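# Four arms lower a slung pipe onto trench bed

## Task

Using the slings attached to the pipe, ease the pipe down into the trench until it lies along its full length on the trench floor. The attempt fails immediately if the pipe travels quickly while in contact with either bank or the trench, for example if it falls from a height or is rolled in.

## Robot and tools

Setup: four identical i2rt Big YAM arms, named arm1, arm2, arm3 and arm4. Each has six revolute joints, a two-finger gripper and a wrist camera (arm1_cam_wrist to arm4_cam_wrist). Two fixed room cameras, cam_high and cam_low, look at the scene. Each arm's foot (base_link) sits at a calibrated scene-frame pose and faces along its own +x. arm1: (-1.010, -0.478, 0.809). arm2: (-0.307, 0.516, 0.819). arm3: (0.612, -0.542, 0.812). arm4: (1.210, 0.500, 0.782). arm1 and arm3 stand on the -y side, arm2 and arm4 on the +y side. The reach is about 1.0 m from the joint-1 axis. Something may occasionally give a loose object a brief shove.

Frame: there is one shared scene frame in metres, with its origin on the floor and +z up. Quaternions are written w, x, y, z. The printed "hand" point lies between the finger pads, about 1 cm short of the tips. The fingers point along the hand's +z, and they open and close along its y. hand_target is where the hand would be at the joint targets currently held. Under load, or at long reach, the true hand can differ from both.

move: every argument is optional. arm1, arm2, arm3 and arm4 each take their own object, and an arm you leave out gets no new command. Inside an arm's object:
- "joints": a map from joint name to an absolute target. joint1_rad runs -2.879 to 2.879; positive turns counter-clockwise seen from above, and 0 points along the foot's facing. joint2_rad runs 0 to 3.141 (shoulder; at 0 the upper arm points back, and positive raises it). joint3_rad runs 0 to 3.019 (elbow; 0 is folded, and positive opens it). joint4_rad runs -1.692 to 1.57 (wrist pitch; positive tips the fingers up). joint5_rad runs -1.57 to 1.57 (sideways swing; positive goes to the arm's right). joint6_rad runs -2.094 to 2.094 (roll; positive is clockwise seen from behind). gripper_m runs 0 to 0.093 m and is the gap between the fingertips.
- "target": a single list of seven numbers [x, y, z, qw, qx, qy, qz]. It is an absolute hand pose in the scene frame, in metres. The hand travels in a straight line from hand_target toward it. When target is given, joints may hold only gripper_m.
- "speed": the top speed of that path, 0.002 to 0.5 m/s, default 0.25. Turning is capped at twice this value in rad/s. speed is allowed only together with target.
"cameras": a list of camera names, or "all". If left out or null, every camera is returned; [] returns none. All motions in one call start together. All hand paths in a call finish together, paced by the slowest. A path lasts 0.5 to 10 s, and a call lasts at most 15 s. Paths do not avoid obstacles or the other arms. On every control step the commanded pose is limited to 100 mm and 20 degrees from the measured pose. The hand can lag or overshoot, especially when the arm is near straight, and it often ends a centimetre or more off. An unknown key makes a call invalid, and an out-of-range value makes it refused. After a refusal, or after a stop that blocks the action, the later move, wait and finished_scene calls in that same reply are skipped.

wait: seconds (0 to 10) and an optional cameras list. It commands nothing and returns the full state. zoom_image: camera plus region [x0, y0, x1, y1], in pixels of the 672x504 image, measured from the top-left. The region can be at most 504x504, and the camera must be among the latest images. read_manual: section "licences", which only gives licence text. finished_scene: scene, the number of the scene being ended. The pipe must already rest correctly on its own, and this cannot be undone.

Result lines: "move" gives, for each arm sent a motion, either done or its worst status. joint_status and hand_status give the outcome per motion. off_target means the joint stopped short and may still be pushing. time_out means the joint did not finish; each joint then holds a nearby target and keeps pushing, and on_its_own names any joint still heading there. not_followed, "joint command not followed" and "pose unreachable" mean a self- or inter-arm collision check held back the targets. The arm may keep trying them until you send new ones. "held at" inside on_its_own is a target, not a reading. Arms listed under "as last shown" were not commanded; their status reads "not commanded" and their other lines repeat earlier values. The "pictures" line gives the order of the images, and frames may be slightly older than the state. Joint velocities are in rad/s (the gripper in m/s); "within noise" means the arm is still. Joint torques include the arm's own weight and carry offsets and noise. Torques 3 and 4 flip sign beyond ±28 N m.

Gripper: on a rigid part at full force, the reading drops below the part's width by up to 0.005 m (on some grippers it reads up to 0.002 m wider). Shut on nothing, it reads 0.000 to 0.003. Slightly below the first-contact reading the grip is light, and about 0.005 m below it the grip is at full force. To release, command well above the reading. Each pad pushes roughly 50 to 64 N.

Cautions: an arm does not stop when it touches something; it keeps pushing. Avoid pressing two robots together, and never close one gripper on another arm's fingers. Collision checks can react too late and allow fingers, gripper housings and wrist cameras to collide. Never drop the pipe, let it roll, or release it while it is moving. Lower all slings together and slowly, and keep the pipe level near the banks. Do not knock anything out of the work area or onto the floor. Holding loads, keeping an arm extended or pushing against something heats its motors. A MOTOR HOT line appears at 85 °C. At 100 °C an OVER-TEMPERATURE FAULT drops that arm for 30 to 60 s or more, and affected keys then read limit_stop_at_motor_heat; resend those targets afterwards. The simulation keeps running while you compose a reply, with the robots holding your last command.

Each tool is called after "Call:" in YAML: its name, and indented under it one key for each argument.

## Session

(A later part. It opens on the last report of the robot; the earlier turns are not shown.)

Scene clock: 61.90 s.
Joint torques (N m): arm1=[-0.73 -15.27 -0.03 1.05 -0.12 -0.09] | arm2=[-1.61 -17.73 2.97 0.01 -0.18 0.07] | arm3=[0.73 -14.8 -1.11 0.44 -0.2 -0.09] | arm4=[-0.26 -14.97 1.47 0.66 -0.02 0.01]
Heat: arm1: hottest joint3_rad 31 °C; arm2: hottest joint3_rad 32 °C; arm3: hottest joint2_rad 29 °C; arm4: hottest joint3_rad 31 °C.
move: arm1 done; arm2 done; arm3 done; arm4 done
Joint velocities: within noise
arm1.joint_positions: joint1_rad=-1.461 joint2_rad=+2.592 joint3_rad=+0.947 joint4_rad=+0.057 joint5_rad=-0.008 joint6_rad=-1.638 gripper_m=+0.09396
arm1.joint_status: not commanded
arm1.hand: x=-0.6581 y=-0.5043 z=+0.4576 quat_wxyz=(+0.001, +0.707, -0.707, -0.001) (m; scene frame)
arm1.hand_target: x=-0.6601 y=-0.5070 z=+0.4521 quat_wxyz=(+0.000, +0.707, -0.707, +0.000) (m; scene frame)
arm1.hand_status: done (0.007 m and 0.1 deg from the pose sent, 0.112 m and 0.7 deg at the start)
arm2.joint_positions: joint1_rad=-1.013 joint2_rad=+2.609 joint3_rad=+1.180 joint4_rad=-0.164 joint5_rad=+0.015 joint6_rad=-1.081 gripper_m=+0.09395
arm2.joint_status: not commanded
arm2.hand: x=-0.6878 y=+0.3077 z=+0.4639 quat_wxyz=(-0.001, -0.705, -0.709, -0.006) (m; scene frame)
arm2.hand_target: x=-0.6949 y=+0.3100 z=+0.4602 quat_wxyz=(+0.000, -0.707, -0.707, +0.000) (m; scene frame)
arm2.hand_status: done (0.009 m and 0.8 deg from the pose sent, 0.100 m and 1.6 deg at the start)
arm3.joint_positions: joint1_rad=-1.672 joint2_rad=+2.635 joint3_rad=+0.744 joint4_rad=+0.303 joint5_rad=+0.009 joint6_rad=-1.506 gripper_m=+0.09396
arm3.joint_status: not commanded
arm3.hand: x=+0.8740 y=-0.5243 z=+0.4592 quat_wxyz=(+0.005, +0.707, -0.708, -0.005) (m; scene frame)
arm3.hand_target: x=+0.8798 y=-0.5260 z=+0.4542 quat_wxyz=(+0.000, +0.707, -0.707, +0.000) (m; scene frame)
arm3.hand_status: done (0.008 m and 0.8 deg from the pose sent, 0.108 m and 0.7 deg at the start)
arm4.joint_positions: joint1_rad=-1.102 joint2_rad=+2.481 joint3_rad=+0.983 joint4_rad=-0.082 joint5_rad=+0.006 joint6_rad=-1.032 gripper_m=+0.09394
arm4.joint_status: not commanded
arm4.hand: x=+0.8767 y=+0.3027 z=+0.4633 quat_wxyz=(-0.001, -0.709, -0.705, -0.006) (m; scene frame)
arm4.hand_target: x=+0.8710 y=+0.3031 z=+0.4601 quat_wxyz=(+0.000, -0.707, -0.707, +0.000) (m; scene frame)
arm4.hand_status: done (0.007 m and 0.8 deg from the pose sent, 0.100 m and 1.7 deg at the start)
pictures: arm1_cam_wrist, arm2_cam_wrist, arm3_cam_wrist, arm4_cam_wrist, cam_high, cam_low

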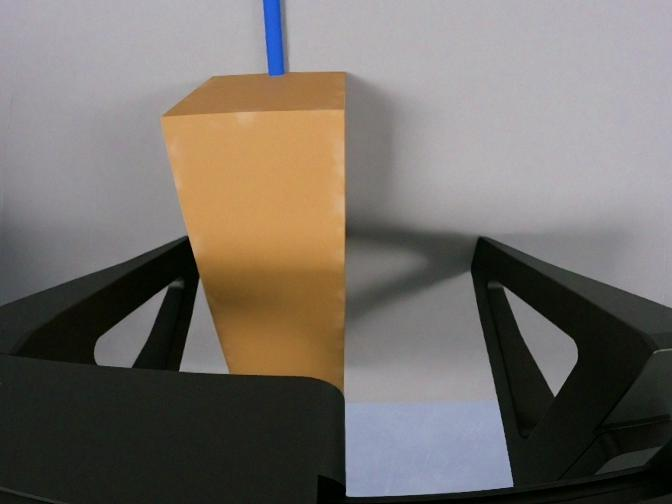

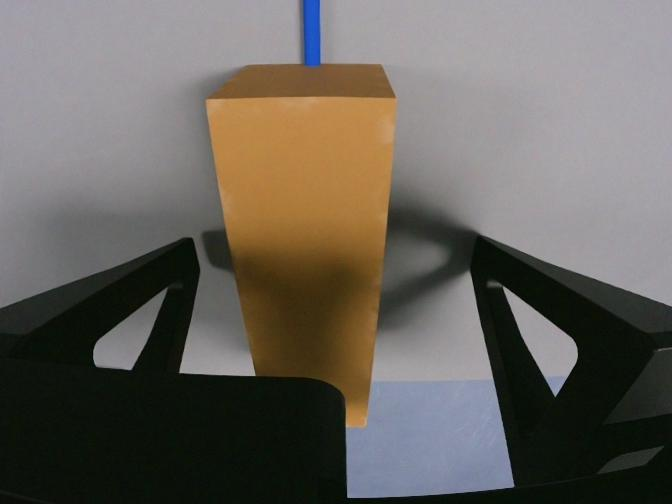

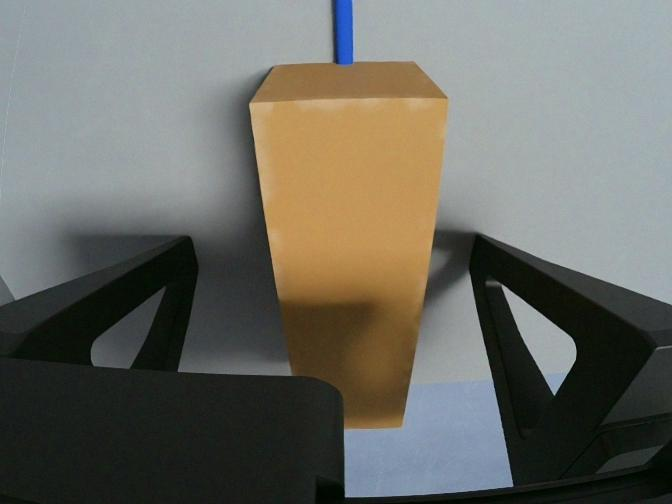

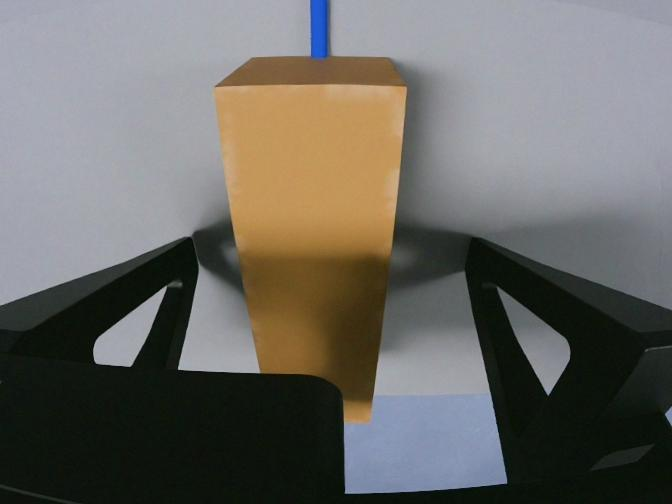

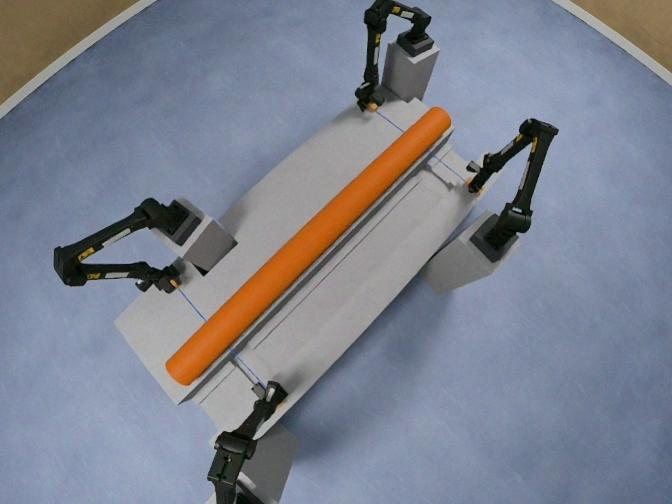

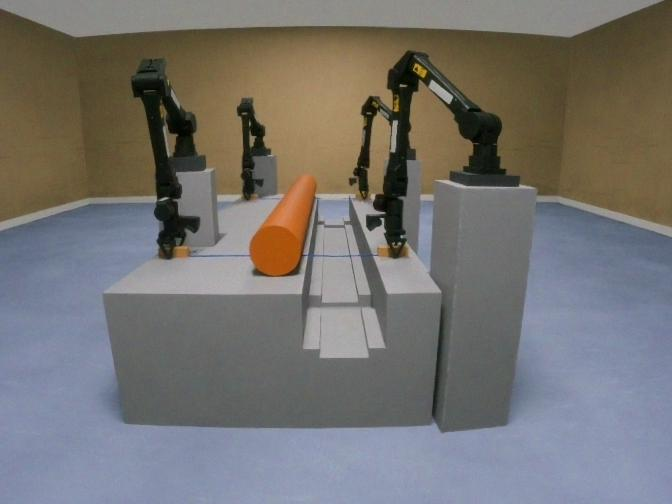

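Call:
move:
  arm1: {"target":[-0.680,-0.508,0.449,0,0.7071,-0.7071,0]}
  arm2: {"target":[-0.684,0.311,0.456,0,0.7071,0.7071,0]}
  arm3: {"target":[0.886,-0.526,0.450,0,0.7071,-0.7071,0]}
  arm4: {"target":[0.877,0.304,0.456,0,0.7071,0.7071,0]}
  cameras: []

Call:
move:
  arm1: {"target":[-0.680,-0.508,0.431,0,0.7071,-0.7071,0]}
  arm2: {"target":[-0.684,0.311,0.435,0,0.7071,0.7071,0]}
  arm3: {"target":[0.884,-0.526,0.431,0,0.7071,-0.7071,0]}
  arm4: {"target":[0.877,0.304,0.435,0,0.7071,0.7071,0]}

Scene clock: 69.43 s.
Joint torques (N m): arm1=[-0.56 -13.86 -1.06 0.99 -0.14 -0.11] | arm2=[-0.79 -17.26 1.33 0.09 -0.19 0.18] | arm3=[0.62 -14.21 -0.25 -0.12 -0.2 -0.07] | arm4=[0.03 -14.15 0.72 0.9 -0.03 0.07]
Heat: arm1: hottest joint2_rad 30 °C; arm2: hottest joint3_rad 32 °C; arm3: hottest joint2_rad 30 °C; arm4: hottest joint3_rad 31 °C.
move: arm1 off_target; arm2 done; arm3 off_target; arm4 done
Joint velocities: within noise
arm1.joint_positions: joint1_rad=-1.467 joint2_rad=+2.594 joint3_rad=+0.912 joint4_rad=+0.115 joint5_rad=-0.008 joint6_rad=-1.645 gripper_m=+0.09396
arm1.joint_status: not commanded
arm1.hand: x=-0.6667 y=-0.5059 z=+0.4581 quat_wxyz=(-0.006, +0.707, -0.707, +0.007) (m; scene frame)
arm1.hand_target: x=-0.6800 y=-0.5077 z=+0.4496 quat_wxyz=(+0.000, +0.707, -0.707, +0.000) (m; scene frame)
arm1.hand_status: off_target (0.016 m and 1.1 deg from the pose sent, 0.024 m and 0.1 deg at the start)
arm2.joint_positions: joint1_rad=-1.013 joint2_rad=+2.612 joint3_rad=+1.175 joint4_rad=-0.137 joint5_rad=+0.015 joint6_rad=-1.082 gripper_m=+0.09395
arm2.joint_status: not commanded
arm2.hand: x=-0.6897 y=+0.3066 z=+0.4622 quat_wxyz=(+0.001, -0.705, -0.710, +0.003) (m; scene frame)
arm2.hand_target: x=-0.6840 y=+0.3109 z=+0.4562 quat_wxyz=(+0.000, -0.707, -0.707, +0.000) (m; scene frame)
arm2.hand_status: done (0.010 m and 0.5 deg from the pose sent, 0.009 m and 0.9 deg at the start)
arm3.joint_positions: joint1_rad=-1.672 joint2_rad=+2.635 joint3_rad=+0.753 joint4_rad=+0.303 joint5_rad=+0.009 joint6_rad=-1.507 gripper_m=+0.09396
arm3.joint_status: not commanded
arm3.hand: x=+0.8793 y=-0.5240 z=+0.4581 quat_wxyz=(+0.002, +0.707, -0.707, -0.002) (m; scene frame)
arm3.hand_target: x=+0.8857 y=-0.5259 z=+0.4504 quat_wxyz=(+0.000, +0.707, -0.707, +0.000) (m; scene frame)
arm3.hand_status: off_target (0.011 m and 0.3 deg from the pose sent, 0.015 m and 0.8 deg at the start)
arm4.joint_positions: joint1_rad=-1.102 joint2_rad=+2.483 joint3_rad=+0.983 joint4_rad=-0.070 joint5_rad=+0.006 joint6_rad=-1.032 gripper_m=+0.09394
arm4.joint_status: not commanded
arm4.hand: x=+0.8746 y=+0.3015 z=+0.4627 quat_wxyz=(+0.000, -0.709, -0.705, -0.001) (m; scene frame)
arm4.hand_target: x=+0.8770 y=+0.3041 z=+0.4562 quat_wxyz=(+0.000, -0.707, -0.707, +0.000) (m; scene frame)
arm4.hand_status: done (0.008 m and 0.3 deg from the pose sent, 0.007 m and 0.8 deg at the start)
pictures: none
No camera images: "cameras" was empty.

Scene clock: 70.40 s.
Joint torques (N m): arm1=[-0.73 -10.93 0.72 1.28 -0.11 -0.11] | arm2=[-0.85 -13.1 4.18 0.66 -0.26 0.15] | arm3=[0.62 -9.47 1.83 0.88 -0.19 -0.09] | arm4=[0.03 -9.64 2.85 1.61 -0.19 0.06]
Heat: arm1: hottest joint2_rad 30 °C; arm2: hottest joint3_rad 32 °C; arm3: hottest joint2_rad 30 °C; arm4: hottest joint3_rad 31 °C.
move: arm1 off_target; arm2 off_target; arm3 off_target; arm4 off_target
Joint velocities: within noise
arm1.joint_positions: joint1_rad=-1.468 joint2_rad=+2.602 joint3_rad=+0.917 joint4_rad=+0.126 joint5_rad=-0.008 joint6_rad=-1.645 gripper_m=+0.09396
arm1.joint_status: not commanded
arm1.hand: x=-0.6651 y=-0.5061 z=+0.4553 quat_wxyz=(-0.008, +0.707, -0.707, +0.010) (m; scene frame)
arm1.hand_target: x=-0.6811 y=-0.5077 z=+0.4331 quat_wxyz=(+0.000, +0.707, -0.707, +0.000) (m; scene frame)
arm1.hand_status: off_target (0.029 m and 1.5 deg from the pose sent, 0.030 m and 1.1 deg at the start)
arm2.joint_positions: joint1_rad=-1.013 joint2_rad=+2.616 joint3_rad=+1.175 joint4_rad=-0.132 joint5_rad=+0.017 joint6_rad=-1.080 gripper_m=+0.09395
arm2.joint_status: not commanded
arm2.hand: x=-0.6895 y=+0.3070 z=+0.4608 quat_wxyz=(+0.002, -0.705, -0.709, +0.003) (m; scene frame)
arm2.hand_target: x=-0.6829 y=+0.3114 z=+0.4367 quat_wxyz=(+0.000, -0.707, -0.707, +0.000) (m; scene frame)
arm2.hand_status: off_target (0.027 m and 0.6 deg from the pose sent, 0.028 m and 0.5 deg at the start)
arm3.joint_positions: joint1_rad=-1.673 joint2_rad=+2.638 joint3_rad=+0.755 joint4_rad=+0.303 joint5_rad=+0.009 joint6_rad=-1.507 gripper_m=+0.09396
arm3.joint_status: not commanded
arm3.hand: x=+0.8796 y=-0.5241 z=+0.4572 quat_wxyz=(+0.002, +0.707, -0.707, -0.002) (m; scene frame)
arm3.hand_target: x=+0.8828 y=-0.5260 z=+0.4331 quat_wxyz=(+0.000, +0.707, -0.707, +0.000) (m; scene frame)
arm3.hand_status: off_target (0.027 m and 0.3 deg from the pose sent, 0.028 m and 0.3 deg at the start)
arm4.joint_positions: joint1_rad=-1.102 joint2_rad=+2.487 joint3_rad=+0.983 joint4_rad=-0.062 joint5_rad=+0.010 joint6_rad=-1.032 gripper_m=+0.09394
arm4.joint_status: not commanded
arm4.hand: x=+0.8741 y=+0.3020 z=+0.4613 quat_wxyz=(+0.003, -0.709, -0.705, +0.000) (m; scene frame)
arm4.hand_target: x=+0.8780 y=+0.3046 z=+0.4369 quat_wxyz=(+0.000, -0.707, -0.707, +0.000) (m; scene frame)
arm4.hand_status: off_target (0.027 m and 0.4 deg from the pose sent, 0.028 m and 0.3 deg at the start)
pictures: arm1_cam_wrist, arm2_cam_wrist, arm3_cam_wrist, arm4_cam_wrist, cam_high, cam_low

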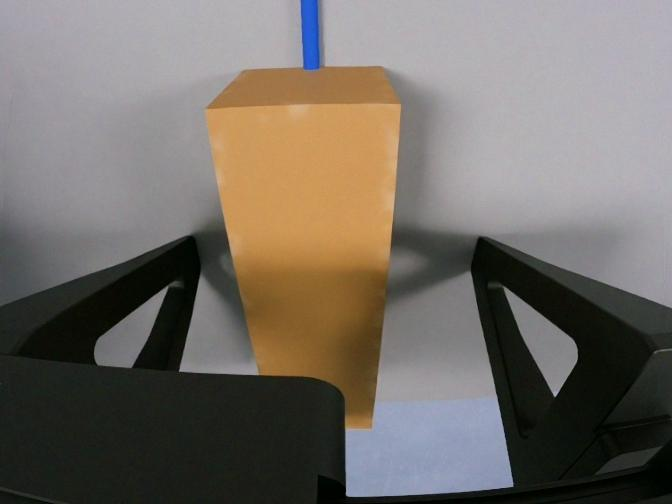

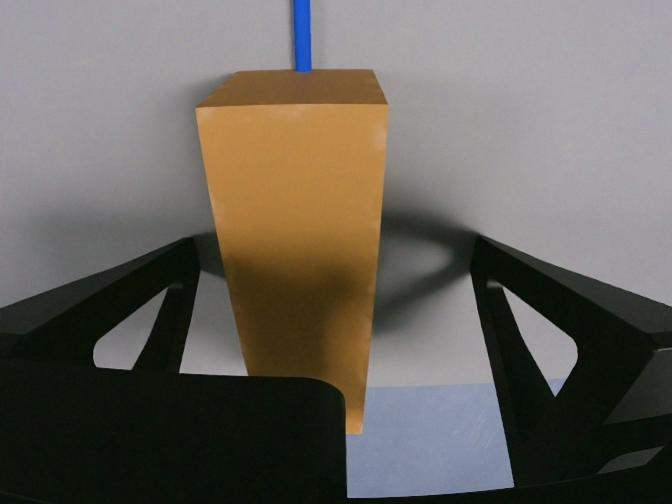

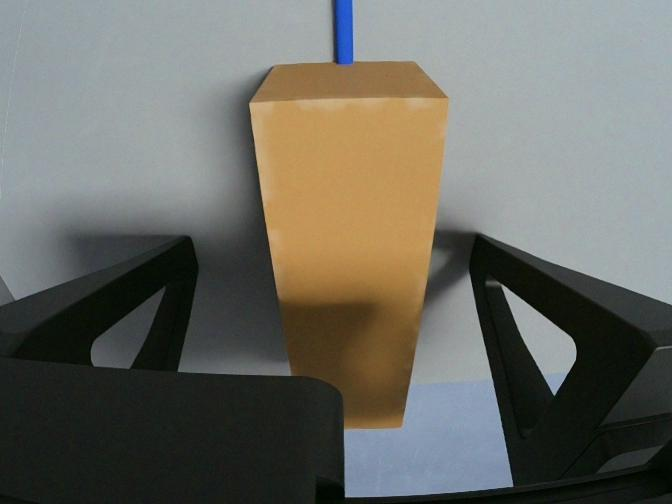

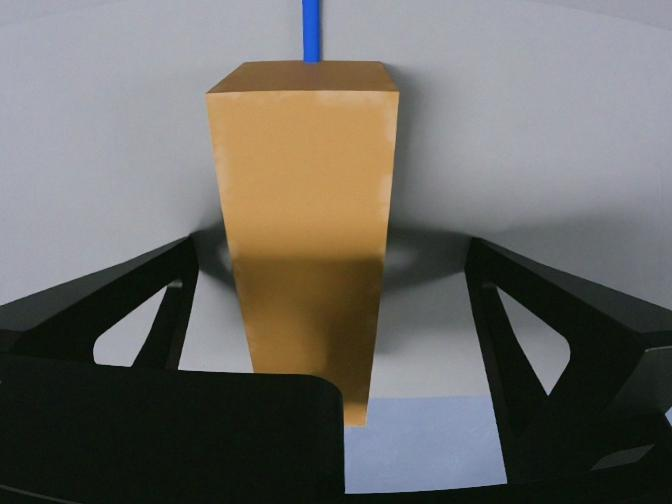

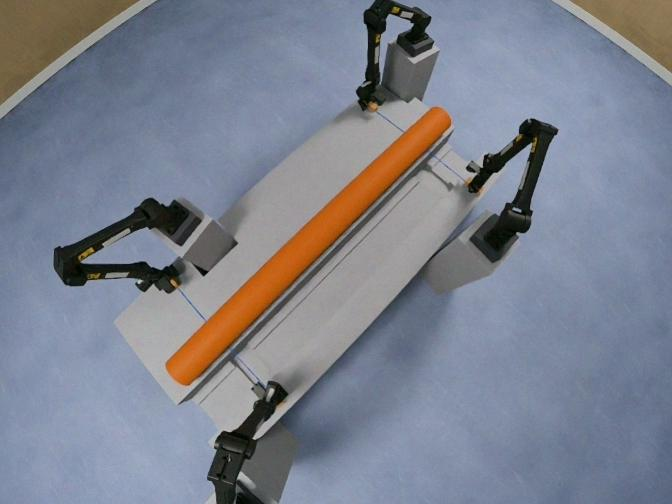

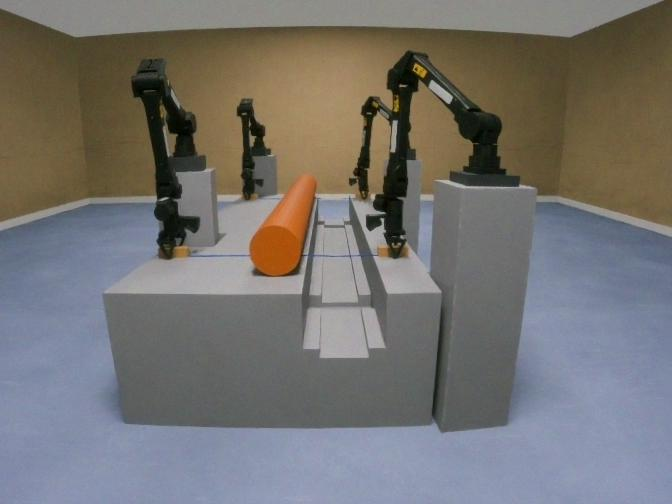

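Call:
move:
  arm1: {"target":[-0.679,-0.508,0.460,0,0.7071,-0.7071,0]}
  arm2: {"target":[-0.682,0.311,0.460,0,0.7071,0.7071,0]}
  arm3: {"target":[0.886,-0.526,0.460,0,0.7071,-0.7071,0]}
  arm4: {"target":[0.883,0.304,0.460,0,0.7071,0.7071,0]}
  cameras: []

Call:
move:
  arm1: {"joints":{"gripper_m":0.035}}
  arm2: {"joints":{"gripper_m":0.035}}
  arm3: {"joints":{"gripper_m":0.035}}
  arm4: {"joints":{"gripper_m":0.035}}

Scene clock: 74.43 s.
Joint torques (N m): arm1=[-0.79 -16.85 -1.74 0.08 -0.1 -0.11] | arm2=[-0.62 -18.49 0.65 -0.23 -0.26 0.17] | arm3=[0.62 -16.67 -1.32 -0.28 -0.19 -0.07] | arm4=[0.67 -15.33 -0.17 0.44 -0.19 0.15]
Heat: arm1: hottest joint2_rad 30 °C; arm2: hottest joint3_rad 32 °C; arm3: hottest joint2_rad 30 °C; arm4: hottest joint3_rad 31 °C.
move: arm1 done; arm2 done; arm3 done; arm4 done
Joint velocities: within noise
arm1.joint_positions: joint1_rad=-1.468 joint2_rad=+2.600 joint3_rad=+0.904 joint4_rad=+0.126 joint5_rad=-0.008 joint6_rad=-1.646 gripper_m=+0.09396
arm1.joint_status: not commanded
arm1.hand: x=-0.6722 y=-0.5056 z=+0.4563 quat_wxyz=(-0.005, +0.707, -0.707, +0.006) (m; scene frame)
arm1.hand_target: x=-0.6791 y=-0.5079 z=+0.4599 quat_wxyz=(+0.000, +0.707, -0.707, +0.000) (m; scene frame)
arm1.hand_status: done (0.008 m and 0.9 deg from the pose sent, 0.015 m and 1.5 deg at the start)
arm2.joint_positions: joint1_rad=-1.013 joint2_rad=+2.614 joint3_rad=+1.171 joint4_rad=-0.128 joint5_rad=+0.017 joint6_rad=-1.080 gripper_m=+0.09395
arm2.joint_status: not commanded
arm2.hand: x=-0.6887 y=+0.3075 z=+0.4615 quat_wxyz=(+0.002, -0.706, -0.709, +0.004) (m; scene frame)
arm2.hand_target: x=-0.6819 y=+0.3110 z=+0.4600 quat_wxyz=(+0.000, -0.707, -0.707, +0.000) (m; scene frame)
arm2.hand_status: done (0.008 m and 0.6 deg from the pose sent, 0.008 m and 0.6 deg at the start)
arm3.joint_positions: joint1_rad=-1.673 joint2_rad=+2.633 joint3_rad=+0.748 joint4_rad=+0.296 joint5_rad=+0.009 joint6_rad=-1.508 gripper_m=+0.09396
arm3.joint_status: not commanded
arm3.hand: x=+0.8760 y=-0.5243 z=+0.4594 quat_wxyz=(+0.005, +0.707, -0.707, -0.005) (m; scene frame)
arm3.hand_target: x=+0.8859 y=-0.5260 z=+0.4601 quat_wxyz=(+0.000, +0.707, -0.707, +0.000) (m; scene frame)
arm3.hand_status: done (0.010 m and 0.8 deg from the pose sent, 0.007 m and 0.3 deg at the start)
arm4.joint_positions: joint1_rad=-1.102 joint2_rad=+2.485 joint3_rad=+0.974 joint4_rad=-0.049 joint5_rad=+0.010 joint6_rad=-1.032 gripper_m=+0.09394
arm4.joint_status: not commanded
arm4.hand: x=+0.8755 y=+0.3028 z=+0.4618 quat_wxyz=(+0.004, -0.709, -0.705, +0.003) (m; scene frame)
arm4.hand_target: x=+0.8829 y=+0.3041 z=+0.4601 quat_wxyz=(+0.000, -0.707, -0.707, +0.000) (m; scene frame)
arm4.hand_status: done (0.008 m and 0.6 deg from the pose sent, 0.009 m and 0.4 deg at the start)
pictures: none
No camera images: "cameras" was empty.

Scene clock: 75.07 s.
Joint torques (N m): arm1=[-1.49 -17.08 -1.73 0.17 -0.14 -0.09] | arm2=[-0.62 -18.32 0.83 -0.18 -0.24 0.19] | arm3=[0.62 -16.62 -1.43 -0.21 -0.19 -0.05] | arm4=[0.62 -15.27 -0.14 0.39 -0.15 0.16]
Heat: arm1: hottest joint2_rad 30 °C; arm2: hottest joint2_rad 31 °C; arm3: hottest joint2_rad 30 °C; arm4: hottest joint3_rad 31 °C.
move: arm1 done; arm2 done; arm3 done; arm4 done
Joint velocities: within noise
arm1.joint_positions: joint1_rad=-1.468 joint2_rad=+2.600 joint3_rad=+0.903 joint4_rad=+0.125 joint5_rad=-0.008 joint6_rad=-1.646 gripper_m=+0.03535
arm1.joint_status: all done
arm1.hand: x=-0.6730 y=-0.5055 z=+0.4564 quat_wxyz=(-0.004, +0.707, -0.707, +0.005) (m; scene frame)
arm1.hand_target: x=-0.6791 y=-0.5079 z=+0.4599 quat_wxyz=(+0.000, +0.707, -0.707, +0.000) (m; scene frame)
arm1.hand_status: not commanded
arm2.joint_positions: joint1_rad=-1.013 joint2_rad=+2.613 joint3_rad=+1.169 joint4_rad=-0.128 joint5_rad=+0.016 joint6_rad=-1.080 gripper_m=+0.03511
arm2.joint_status: all done
arm2.hand: x=-0.6878 y=+0.3078 z=+0.4615 quat_wxyz=(+0.002, -0.706, -0.709, +0.003) (m; scene frame)
arm2.hand_target: x=-0.6820 y=+0.3109 z=+0.4601 quat_wxyz=(+0.000, -0.707, -0.707, +0.000) (m; scene frame)
arm2.hand_status: not commanded
arm3.joint_positions: joint1_rad=-1.673 joint2_rad=+2.632 joint3_rad=+0.750 joint4_rad=+0.295 joint5_rad=+0.009 joint6_rad=-1.510 gripper_m=+0.03512
arm3.joint_status: all done
arm3.hand: x=+0.8776 y=-0.5242 z=+0.4594 quat_wxyz=(+0.004, +0.708, -0.706, -0.004) (m; scene frame)
arm3.hand_target: x=+0.8861 y=-0.5260 z=+0.4601 quat_wxyz=(+0.000, +0.707, -0.707, +0.000) (m; scene frame)
arm3.hand_status: not commanded
arm4.joint_positions: joint1_rad=-1.102 joint2_rad=+2.485 joint3_rad=+0.974 joint4_rad=-0.047 joint5_rad=+0.009 joint6_rad=-1.032 gripper_m=+0.03511
arm4.joint_status: all done
arm4.hand: x=+0.8752 y=+0.3025 z=+0.4618 quat_wxyz=(+0.004, -0.709, -0.705, +0.004) (m; scene frame)
arm4.hand_target: x=+0.8829 y=+0.3041 z=+0.4601 quat_wxyz=(+0.000, -0.707, -0.707, +0.000) (m; scene frame)
arm4.hand_status: not commanded
pictures: arm1_cam_wrist, arm2_cam_wrist, arm3_cam_wrist, arm4_cam_wrist, cam_high, cam_low

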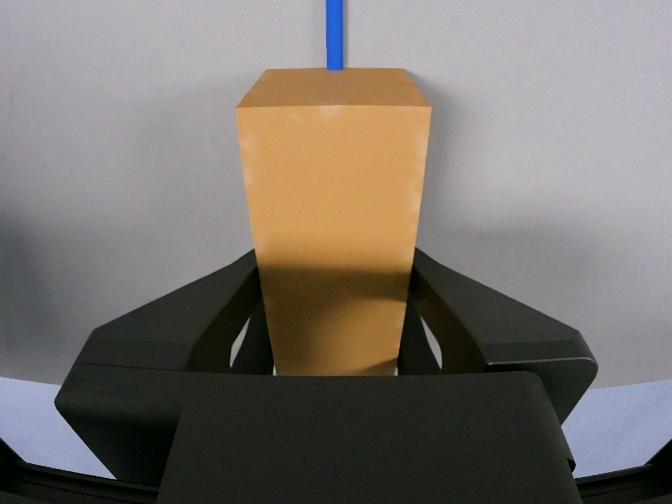

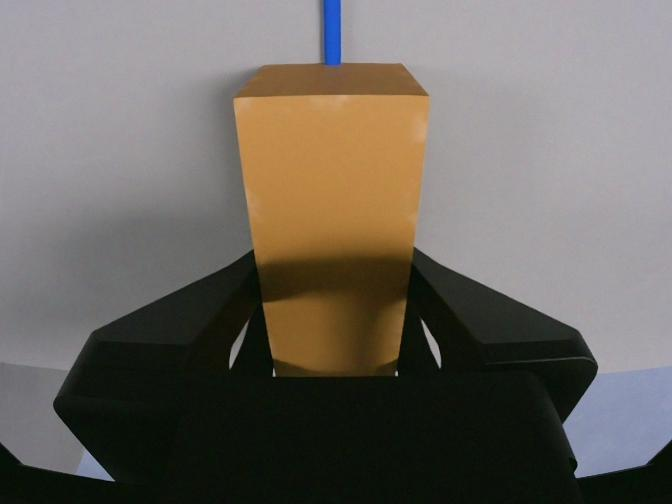

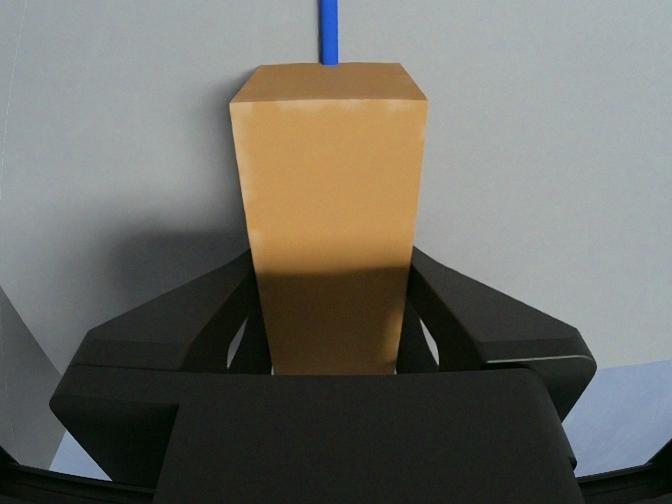

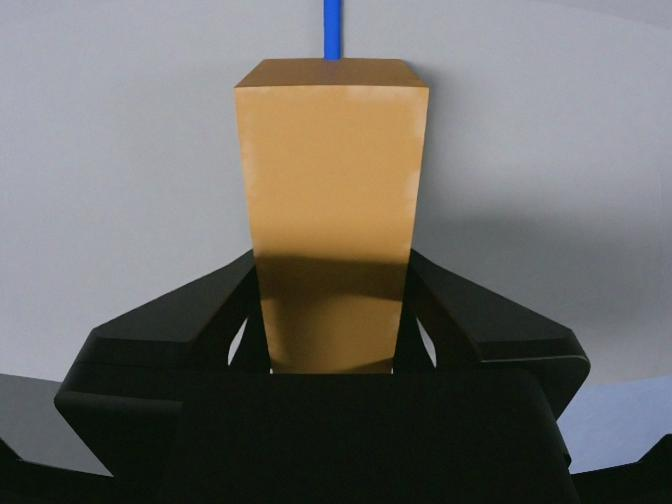

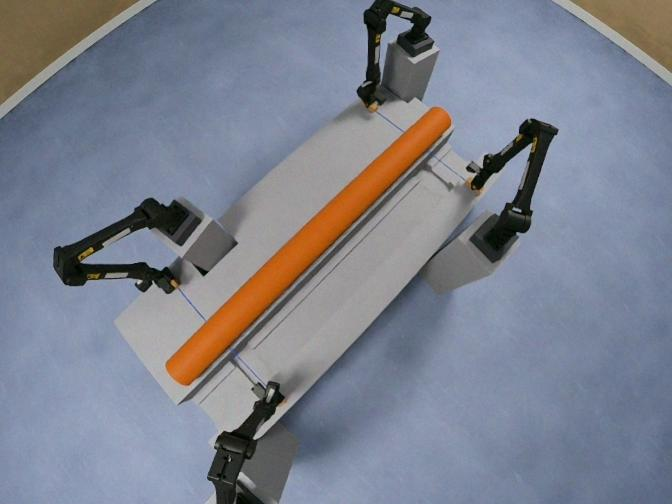

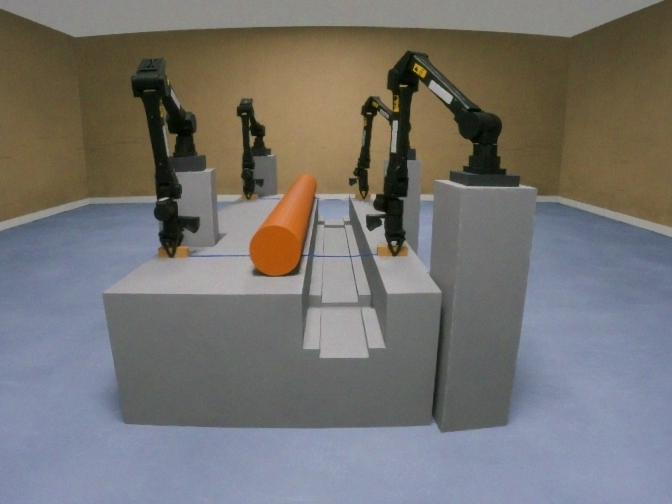

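Call:
move:
  arm1: {"joints":{"gripper_m":0.01}}
  arm2: {"joints":{"gripper_m":0.01}}
  arm3: {"joints":{"gripper_m":0.01}}
  arm4: {"joints":{"gripper_m":0.01}}
  cameras: []

Call:
move:
  arm1: {"target":[-0.678,-0.28,0.70,0,0.7071,-0.7071,0]}
  arm2: {"target":[-0.684,0.06,0.70,0,0.7071,0.7071,0]}
  arm3: {"target":[0.881,-0.28,0.70,0,0.7071,-0.7071,0]}
  arm4: {"target":[0.876,0.06,0.70,0,0.7071,0.7071,0]}

Scene clock: 93.87 s.
Joint torques (N m): arm1=[-1.61 -16.26 -1.63 0.16 -0.09 -0.09] | arm2=[-0.62 -18.37 0.8 -0.21 -0.24 0.18] | arm3=[0.62 -16.5 -1.46 -0.21 -0.19 -0.03] | arm4=[0.67 -15.38 -0.12 0.39 -0.15 0.15]
Heat: arm1: hottest joint2_rad 31 °C; arm2: hottest joint2_rad 33 °C; arm3: hottest joint2_rad 31 °C; arm4: hottest joint3_rad 30 °C.
move: arm1 off_target; arm2 off_target; arm3 off_target; arm4 off_target
Joint velocities: within noise
arm1.joint_positions: joint1_rad=-1.468 joint2_rad=+2.600 joint3_rad=+0.903 joint4_rad=+0.125 joint5_rad=-0.008 joint6_rad=-1.646 gripper_m=+0.03430
arm1.joint_status: gripper_m off_target (ended at +0.03431, target +0.01000)
arm1.hand: x=-0.6730 y=-0.5055 z=+0.4564 quat_wxyz=(-0.004, +0.707, -0.707, +0.005) (m; scene frame)
arm1.hand_target: x=-0.6791 y=-0.5079 z=+0.4599 quat_wxyz=(+0.000, +0.707, -0.707, +0.000) (m; scene frame)
arm1.hand_status: not commanded
arm2.joint_positions: joint1_rad=-1.013 joint2_rad=+2.613 joint3_rad=+1.169 joint4_rad=-0.128 joint5_rad=+0.016 joint6_rad=-1.080 gripper_m=+0.03464
arm2.joint_status: gripper_m off_target (ended at +0.03465, target +0.01000)
arm2.hand: x=-0.6878 y=+0.3078 z=+0.4615 quat_wxyz=(+0.002, -0.706, -0.709, +0.003) (m; scene frame)
arm2.hand_target: x=-0.6820 y=+0.3110 z=+0.4601 quat_wxyz=(+0.000, -0.707, -0.707, +0.000) (m; scene frame)
arm2.hand_status: not commanded
arm3.joint_positions: joint1_rad=-1.673 joint2_rad=+2.632 joint3_rad=+0.750 joint4_rad=+0.294 joint5_rad=+0.009 joint6_rad=-1.511 gripper_m=+0.03502
arm3.joint_status: gripper_m off_target (ended at +0.03503, target +0.01000)
arm3.hand: x=+0.8775 y=-0.5242 z=+0.4594 quat_wxyz=(+0.004, +0.708, -0.706, -0.004) (m; scene frame)
arm3.hand_target: x=+0.8860 y=-0.5260 z=+0.4601 quat_wxyz=(+0.000, +0.707, -0.707, +0.000) (m; scene frame)
arm3.hand_status: not commanded
arm4.joint_positions: joint1_rad=-1.102 joint2_rad=+2.485 joint3_rad=+0.974 joint4_rad=-0.047 joint5_rad=+0.009 joint6_rad=-1.032 gripper_m=+0.03503
arm4.joint_status: gripper_m off_target (ended at +0.03503, target +0.01000)
arm4.hand: x=+0.8752 y=+0.3025 z=+0.4618 quat_wxyz=(+0.004, -0.709, -0.705, +0.004) (m; scene frame)
arm4.hand_target: x=+0.8829 y=+0.3041 z=+0.4601 quat_wxyz=(+0.000, -0.707, -0.707, +0.000) (m; scene frame)
arm4.hand_status: not commanded
pictures: none
No camera images: "cameras" was empty.

Scene clock: 96.07 s.
Joint torques (N m): arm1=[-0.67 -14.39 5.48 -0.01 -0.03 0.11] | arm2=[-0.32 -23.18 10.33 -0.91 -0.12 0.2] | arm3=[0.91 -16.32 4.64 -0.36 -0.19 0.08] | arm4=[0.5 -20.72 8.2 -0.29 0.08 0.3]
Heat: arm1: hottest joint2_rad 31 °C; arm2: hottest joint2_rad 33 °C; arm3: hottest joint2_rad 31 °C; arm4: hottest joint3_rad 30 °C.
move: arm1 done; arm2 off_target; arm3 done; arm4 off_target
Joint velocities: within noise
arm1.joint_positions: joint1_rad=-0.854 joint2_rad=+1.892 joint3_rad=+0.800 joint4_rad=-0.496 joint5_rad=-0.016 joint6_rad=-1.043 gripper_m=+0.03428
arm1.joint_status: not commanded
arm1.hand: x=-0.6858 y=-0.2837 z=+0.6951 quat_wxyz=(+0.005, +0.711, -0.703, -0.002) (m; scene frame)
arm1.hand_target: x=-0.6781 y=-0.2801 z=+0.7001 quat_wxyz=(+0.000, +0.707, -0.707, +0.000) (m; scene frame)
arm1.hand_status: done (0.010 m and 0.9 deg from the pose sent, 0.332 m and 0.8 deg at the start)
arm2.joint_positions: joint1_rad=-0.632 joint2_rad=+2.265 joint3_rad=+1.472 joint4_rad=-0.819 joint5_rad=+0.009 joint6_rad=-0.697 gripper_m=+0.03463
arm2.joint_status: not commanded
arm2.hand: x=-0.6753 y=+0.0735 z=+0.6878 quat_wxyz=(+0.001, -0.706, -0.708, -0.014) (m; scene frame)
arm2.hand_target: x=-0.6836 y=+0.0604 z=+0.7002 quat_wxyz=(+0.000, -0.707, -0.707, +0.000) (m; scene frame)
arm2.hand_status: off_target (0.020 m and 1.6 deg from the pose sent, 0.344 m and 0.5 deg at the start)
arm3.joint_positions: joint1_rad=-0.958 joint2_rad=+1.885 joint3_rad=+0.772 joint4_rad=-0.475 joint5_rad=+0.004 joint6_rad=-0.803 gripper_m=+0.03502
arm3.joint_status: not commanded
arm3.hand: x=+0.8752 y=-0.2841 z=+0.6963 quat_wxyz=(+0.004, +0.711, -0.703, +0.000) (m; scene frame)
arm3.hand_target: x=+0.8810 y=-0.2800 z=+0.7001 quat_wxyz=(+0.000, +0.707, -0.707, +0.000) (m; scene frame)
arm3.hand_status: done (0.008 m and 0.8 deg from the pose sent, 0.343 m and 0.7 deg at the start)
arm4.joint_positions: joint1_rad=-0.714 joint2_rad=+2.116 joint3_rad=+1.316 joint4_rad=-0.813 joint5_rad=+0.003 joint6_rad=-0.661 gripper_m=+0.03502
arm4.joint_status: not commanded
arm4.hand: x=+0.8882 y=+0.0757 z=+0.6813 quat_wxyz=(+0.002, -0.702, -0.712, -0.021) (m; scene frame)
arm4.hand_target: x=+0.8763 y=+0.0605 z=+0.7003 quat_wxyz=(+0.000, -0.707, -0.707, +0.000) (m; scene frame)
arm4.hand_status: off_target (0.027 m and 2.5 deg from the pose sent, 0.340 m and 0.7 deg at the start)
pictures: arm1_cam_wrist, arm2_cam_wrist, arm3_cam_wrist, arm4_cam_wrist, cam_high, cam_low

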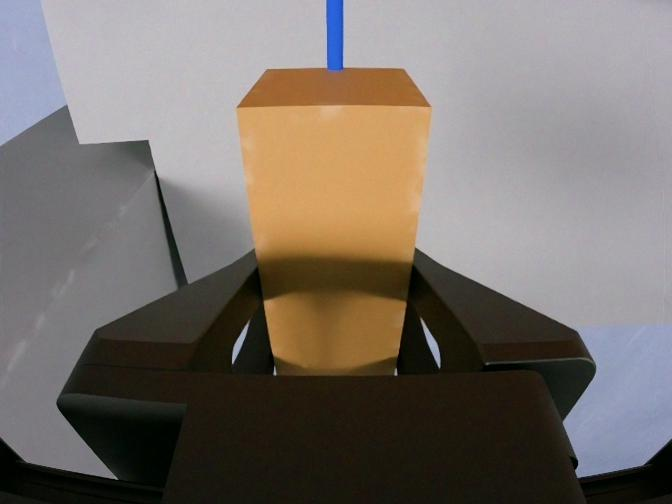

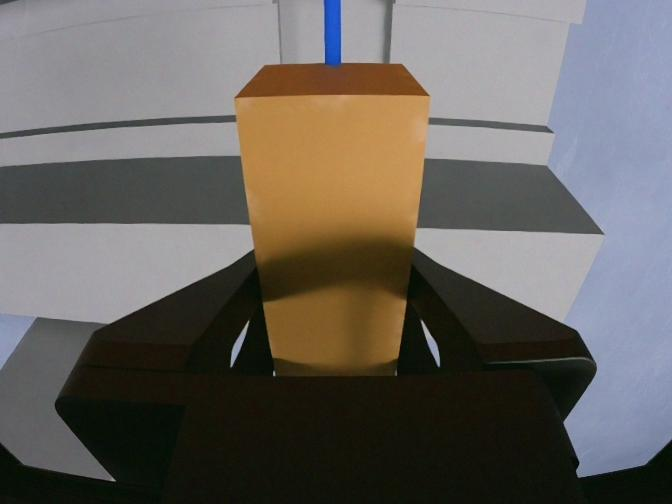

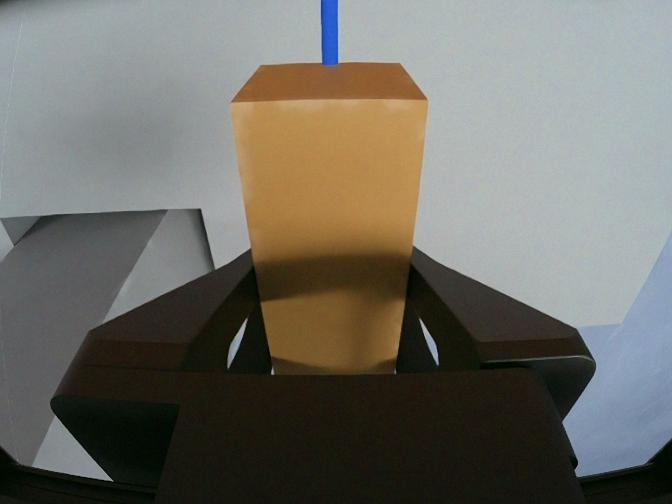

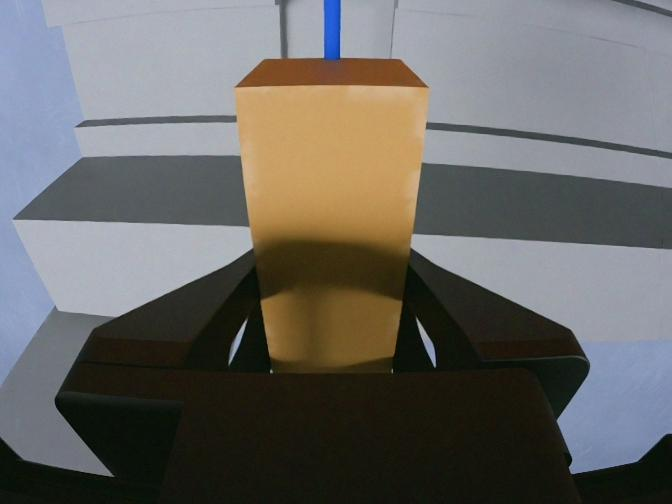

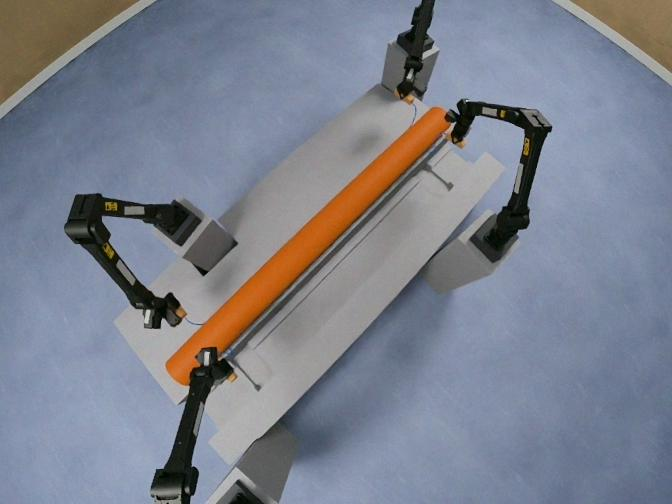

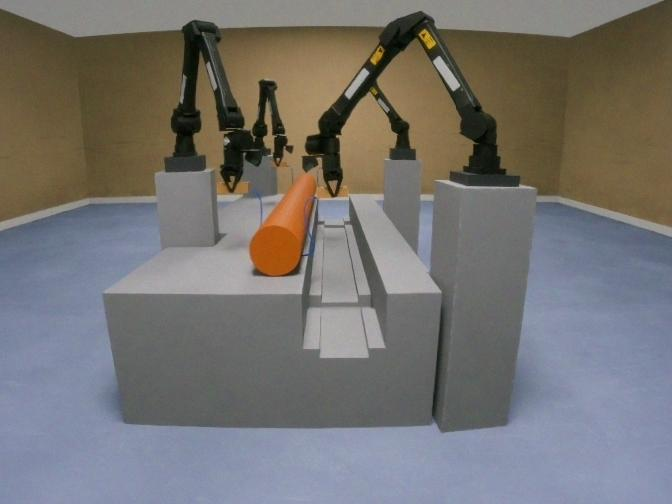

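Call:
move:
  arm1: {"target":[-0.672,-0.28,0.80,0,0.7071,-0.7071,0],"speed":0.12}
  arm2: {"target":[-0.692,0.045,0.812,0,0.7071,0.7071,0],"speed":0.12}
  arm3: {"target":[0.883,-0.28,0.80,0,0.7071,-0.7071,0],"speed":0.12}
  arm4: {"target":[0.866,0.045,0.816,0,0.7071,0.7071,0],"speed":0.12}
  cameras: ["cam_low","cam_high"]

Call:
move:
  arm1: {"target":[-0.672,-0.28,0.88,0,0.7071,-0.7071,0],"speed":0.06}
  arm2: {"target":[-0.692,0.045,0.89,0,0.7071,0.7071,0],"speed":0.06}
  arm3: {"target":[0.883,-0.28,0.88,0,0.7071,-0.7071,0],"speed":0.06}
  arm4: {"target":[0.866,0.045,0.895,0,0.7071,0.7071,0],"speed":0.06}
  cameras: ["cam_low","cam_high","arm1_cam_wrist"]

Scene clock: 103.33 s.
Joint torques (N m): arm1=[-1.44 -16.62 9.17 -0.43 -0.31 -0.04] | arm2=[0.15 -26.34 14.56 -1.13 -0.32 0.18] | arm3=[0.79 -18.02 8.39 -0.57 -0.38 0.01] | arm4=[0.62 -25.17 12.12 -0.49 -0.12 0.22]
Heat: arm1: hottest joint2_rad 31 °C; arm2: hottest joint2_rad 33 °C; arm3: hottest joint2_rad 31 °C; arm4: hottest joint3_rad 31 °C.
move: arm1 off_target; arm2 off_target; arm3 off_target; arm4 off_target
Joint velocities: within noise
arm1.joint_positions: joint1_rad=-0.854 joint2_rad=+1.697 joint3_rad=+0.825 joint4_rad=-0.774 joint5_rad=-0.009 joint6_rad=-1.043 gripper_m=+0.03424
arm1.joint_status: not commanded
arm1.hand: x=-0.6975 y=-0.2907 z=+0.7716 quat_wxyz=(+0.033, +0.710, -0.703, -0.006) (m; scene frame)
arm1.hand_target: x=-0.6730 y=-0.2807 z=+0.7998 quat_wxyz=(+0.000, +0.707, -0.707, +0.000) (m; scene frame)
arm1.hand_status: off_target (0.040 m and 3.9 deg from the pose sent, 0.106 m and 0.9 deg at the start)
arm2.joint_positions: joint1_rad=-0.632 joint2_rad=+2.166 joint3_rad=+1.528 joint4_rad=-1.056 joint5_rad=+0.013 joint6_rad=-0.685 gripper_m=+0.03462
arm2.joint_status: not commanded
arm2.hand: x=-0.6713 y=+0.0806 z=+0.7620 quat_wxyz=(+0.007, -0.708, -0.704, -0.054) (m; scene frame)
arm2.hand_target: x=-0.6896 y=+0.0477 z=+0.8130 quat_wxyz=(+0.000, -0.707, -0.707, +0.000) (m; scene frame)
arm2.hand_status: off_target (0.065 m and 6.3 deg from the pose sent, 0.128 m and 1.6 deg at the start)
arm3.joint_positions: joint1_rad=-0.958 joint2_rad=+1.672 joint3_rad=+0.784 joint4_rad=-0.769 joint5_rad=+0.009 joint6_rad=-0.799 gripper_m=+0.03498
arm3.joint_status: not commanded
arm3.hand: x=+0.8612 y=-0.2996 z=+0.7744 quat_wxyz=(+0.038, +0.709, -0.704, +0.002) (m; scene frame)
arm3.hand_target: x=+0.8822 y=-0.2808 z=+0.8002 quat_wxyz=(+0.000, +0.707, -0.707, +0.000) (m; scene frame)
arm3.hand_status: off_target (0.039 m and 4.4 deg from the pose sent, 0.104 m and 0.8 deg at the start)
arm4.joint_positions: joint1_rad=-0.714 joint2_rad=+2.024 joint3_rad=+1.397 joint4_rad=-1.078 joint5_rad=+0.009 joint6_rad=-0.651 gripper_m=+0.03500
arm4.joint_status: not commanded
arm4.hand: x=+0.8916 y=+0.0823 z=+0.7552 quat_wxyz=(+0.011, -0.704, -0.707, -0.067) (m; scene frame)
arm4.hand_target: x=+0.8689 y=+0.0490 z=+0.8169 quat_wxyz=(+0.000, -0.707, -0.707, +0.000) (m; scene frame)
arm4.hand_status: off_target (0.076 m and 7.8 deg from the pose sent, 0.140 m and 2.5 deg at the start)
pictures: cam_high, cam_low

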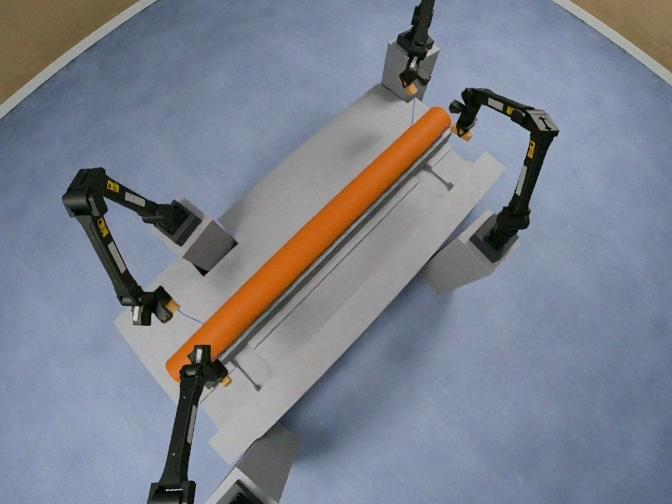

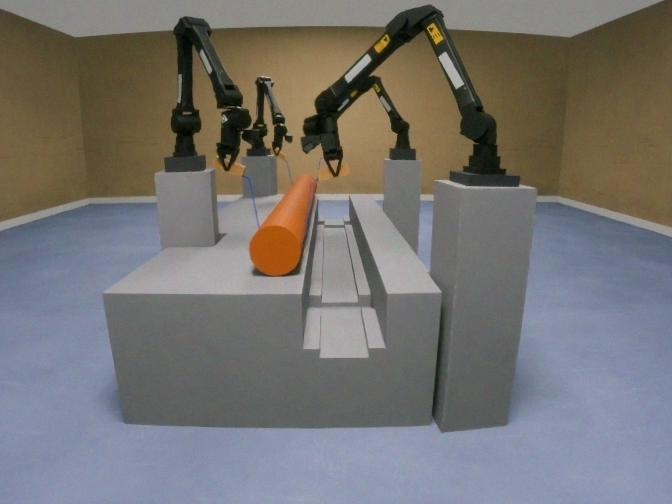

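Scene clock: 105.23 s.
Joint torques (N m): arm1=[-1.73 -19.78 12.1 -1.52 -0.11 -0.1] | arm2=[-0.38 -31.91 15.28 -2.63 -0.29 0.02] | arm3=[0.79 -21.25 10.85 -1.87 -0.26 -0.06] | arm4=[0.62 -29.45 12.63 -1.74 -0.1 0.08]
Heat: arm1: hottest joint2_rad 32 °C; arm2: hottest joint2_rad 34 °C; arm3: hottest joint2_rad 31 °C; arm4: hottest joint3_rad 31 °C.
move: arm1 off_target; arm2 off_target; arm3 off_target; arm4 off_target
Joint velocities: within noise
arm1.joint_positions: joint1_rad=-0.854 joint2_rad=+1.591 joint3_rad=+0.878 joint4_rad=-0.970 joint5_rad=-0.013 joint6_rad=-1.038 gripper_m=+0.03424
arm1.joint_status: not commanded
arm1.hand: x=-0.7033 y=-0.2924 z=+0.8250 quat_wxyz=(+0.051, +0.708, -0.704, -0.012) (m; scene frame)
arm1.hand_target: x=-0.6747 y=-0.2815 z=+0.8776 quat_wxyz=(+0.000, +0.707, -0.707, +0.001) (m; scene frame)
arm1.hand_status: off_target (0.064 m and 6.0 deg from the pose sent, 0.112 m and 3.9 deg at the start)
arm2.joint_positions: joint1_rad=-0.624 joint2_rad=+2.137 joint3_rad=+1.552 joint4_rad=-1.139 joint5_rad=+0.014 joint6_rad=-0.672 gripper_m=+0.03460
arm2.joint_status: not commanded
arm2.hand: x=-0.6656 y=+0.0813 z=+0.7872 quat_wxyz=(+0.010, -0.710, -0.701, -0.069) (m; scene frame)
arm2.hand_target: x=-0.6852 y=+0.0540 z=+0.8762 quat_wxyz=(+0.000, -0.707, -0.707, +0.000) (m; scene frame)
arm2.hand_status: off_target (0.112 m and 8.0 deg from the pose sent, 0.134 m and 6.3 deg at the start; pose on its path clipped on 24 of 57 steps)
arm3.joint_positions: joint1_rad=-0.958 joint2_rad=+1.563 joint3_rad=+0.845 joint4_rad=-0.973 joint5_rad=+0.007 joint6_rad=-0.792 gripper_m=+0.03497
arm3.joint_status: not commanded
arm3.hand: x=+0.8590 y=-0.3015 z=+0.8296 quat_wxyz=(+0.055, +0.706, -0.706, +0.001) (m; scene frame)
arm3.hand_target: x=+0.8810 y=-0.2819 z=+0.8779 quat_wxyz=(+0.000, +0.707, -0.707, +0.000) (m; scene frame)
arm3.hand_status: off_target (0.060 m and 6.3 deg from the pose sent, 0.110 m and 4.4 deg at the start)
arm4.joint_positions: joint1_rad=-0.712 joint2_rad=+1.988 joint3_rad=+1.432 joint4_rad=-1.168 joint5_rad=+0.009 joint6_rad=-0.639 gripper_m=+0.03500
arm4.joint_status: not commanded
arm4.hand: x=+0.8925 y=+0.0822 z=+0.7865 quat_wxyz=(+0.013, -0.707, -0.703, -0.076) (m; scene frame)
arm4.hand_target: x=+0.8741 y=+0.0562 z=+0.8756 quat_wxyz=(+0.000, -0.707, -0.707, +0.000) (m; scene frame)
arm4.hand_status: off_target (0.118 m and 8.8 deg from the pose sent, 0.147 m and 7.8 deg at the start; pose on its path clipped on 27 of 57 steps)
pictures: arm1_cam_wrist, cam_high, cam_low

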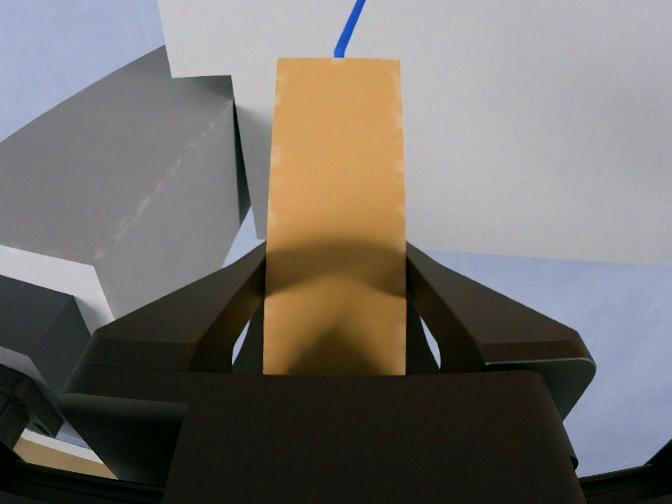

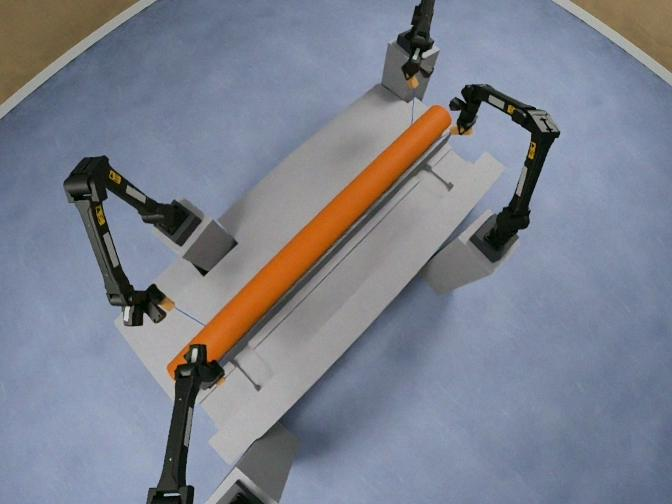

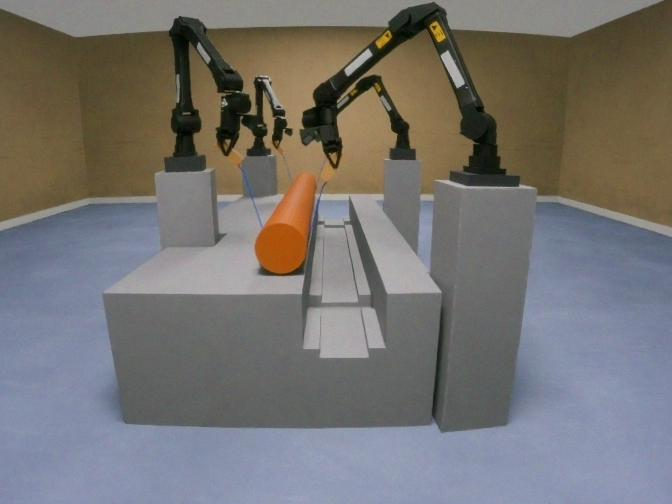

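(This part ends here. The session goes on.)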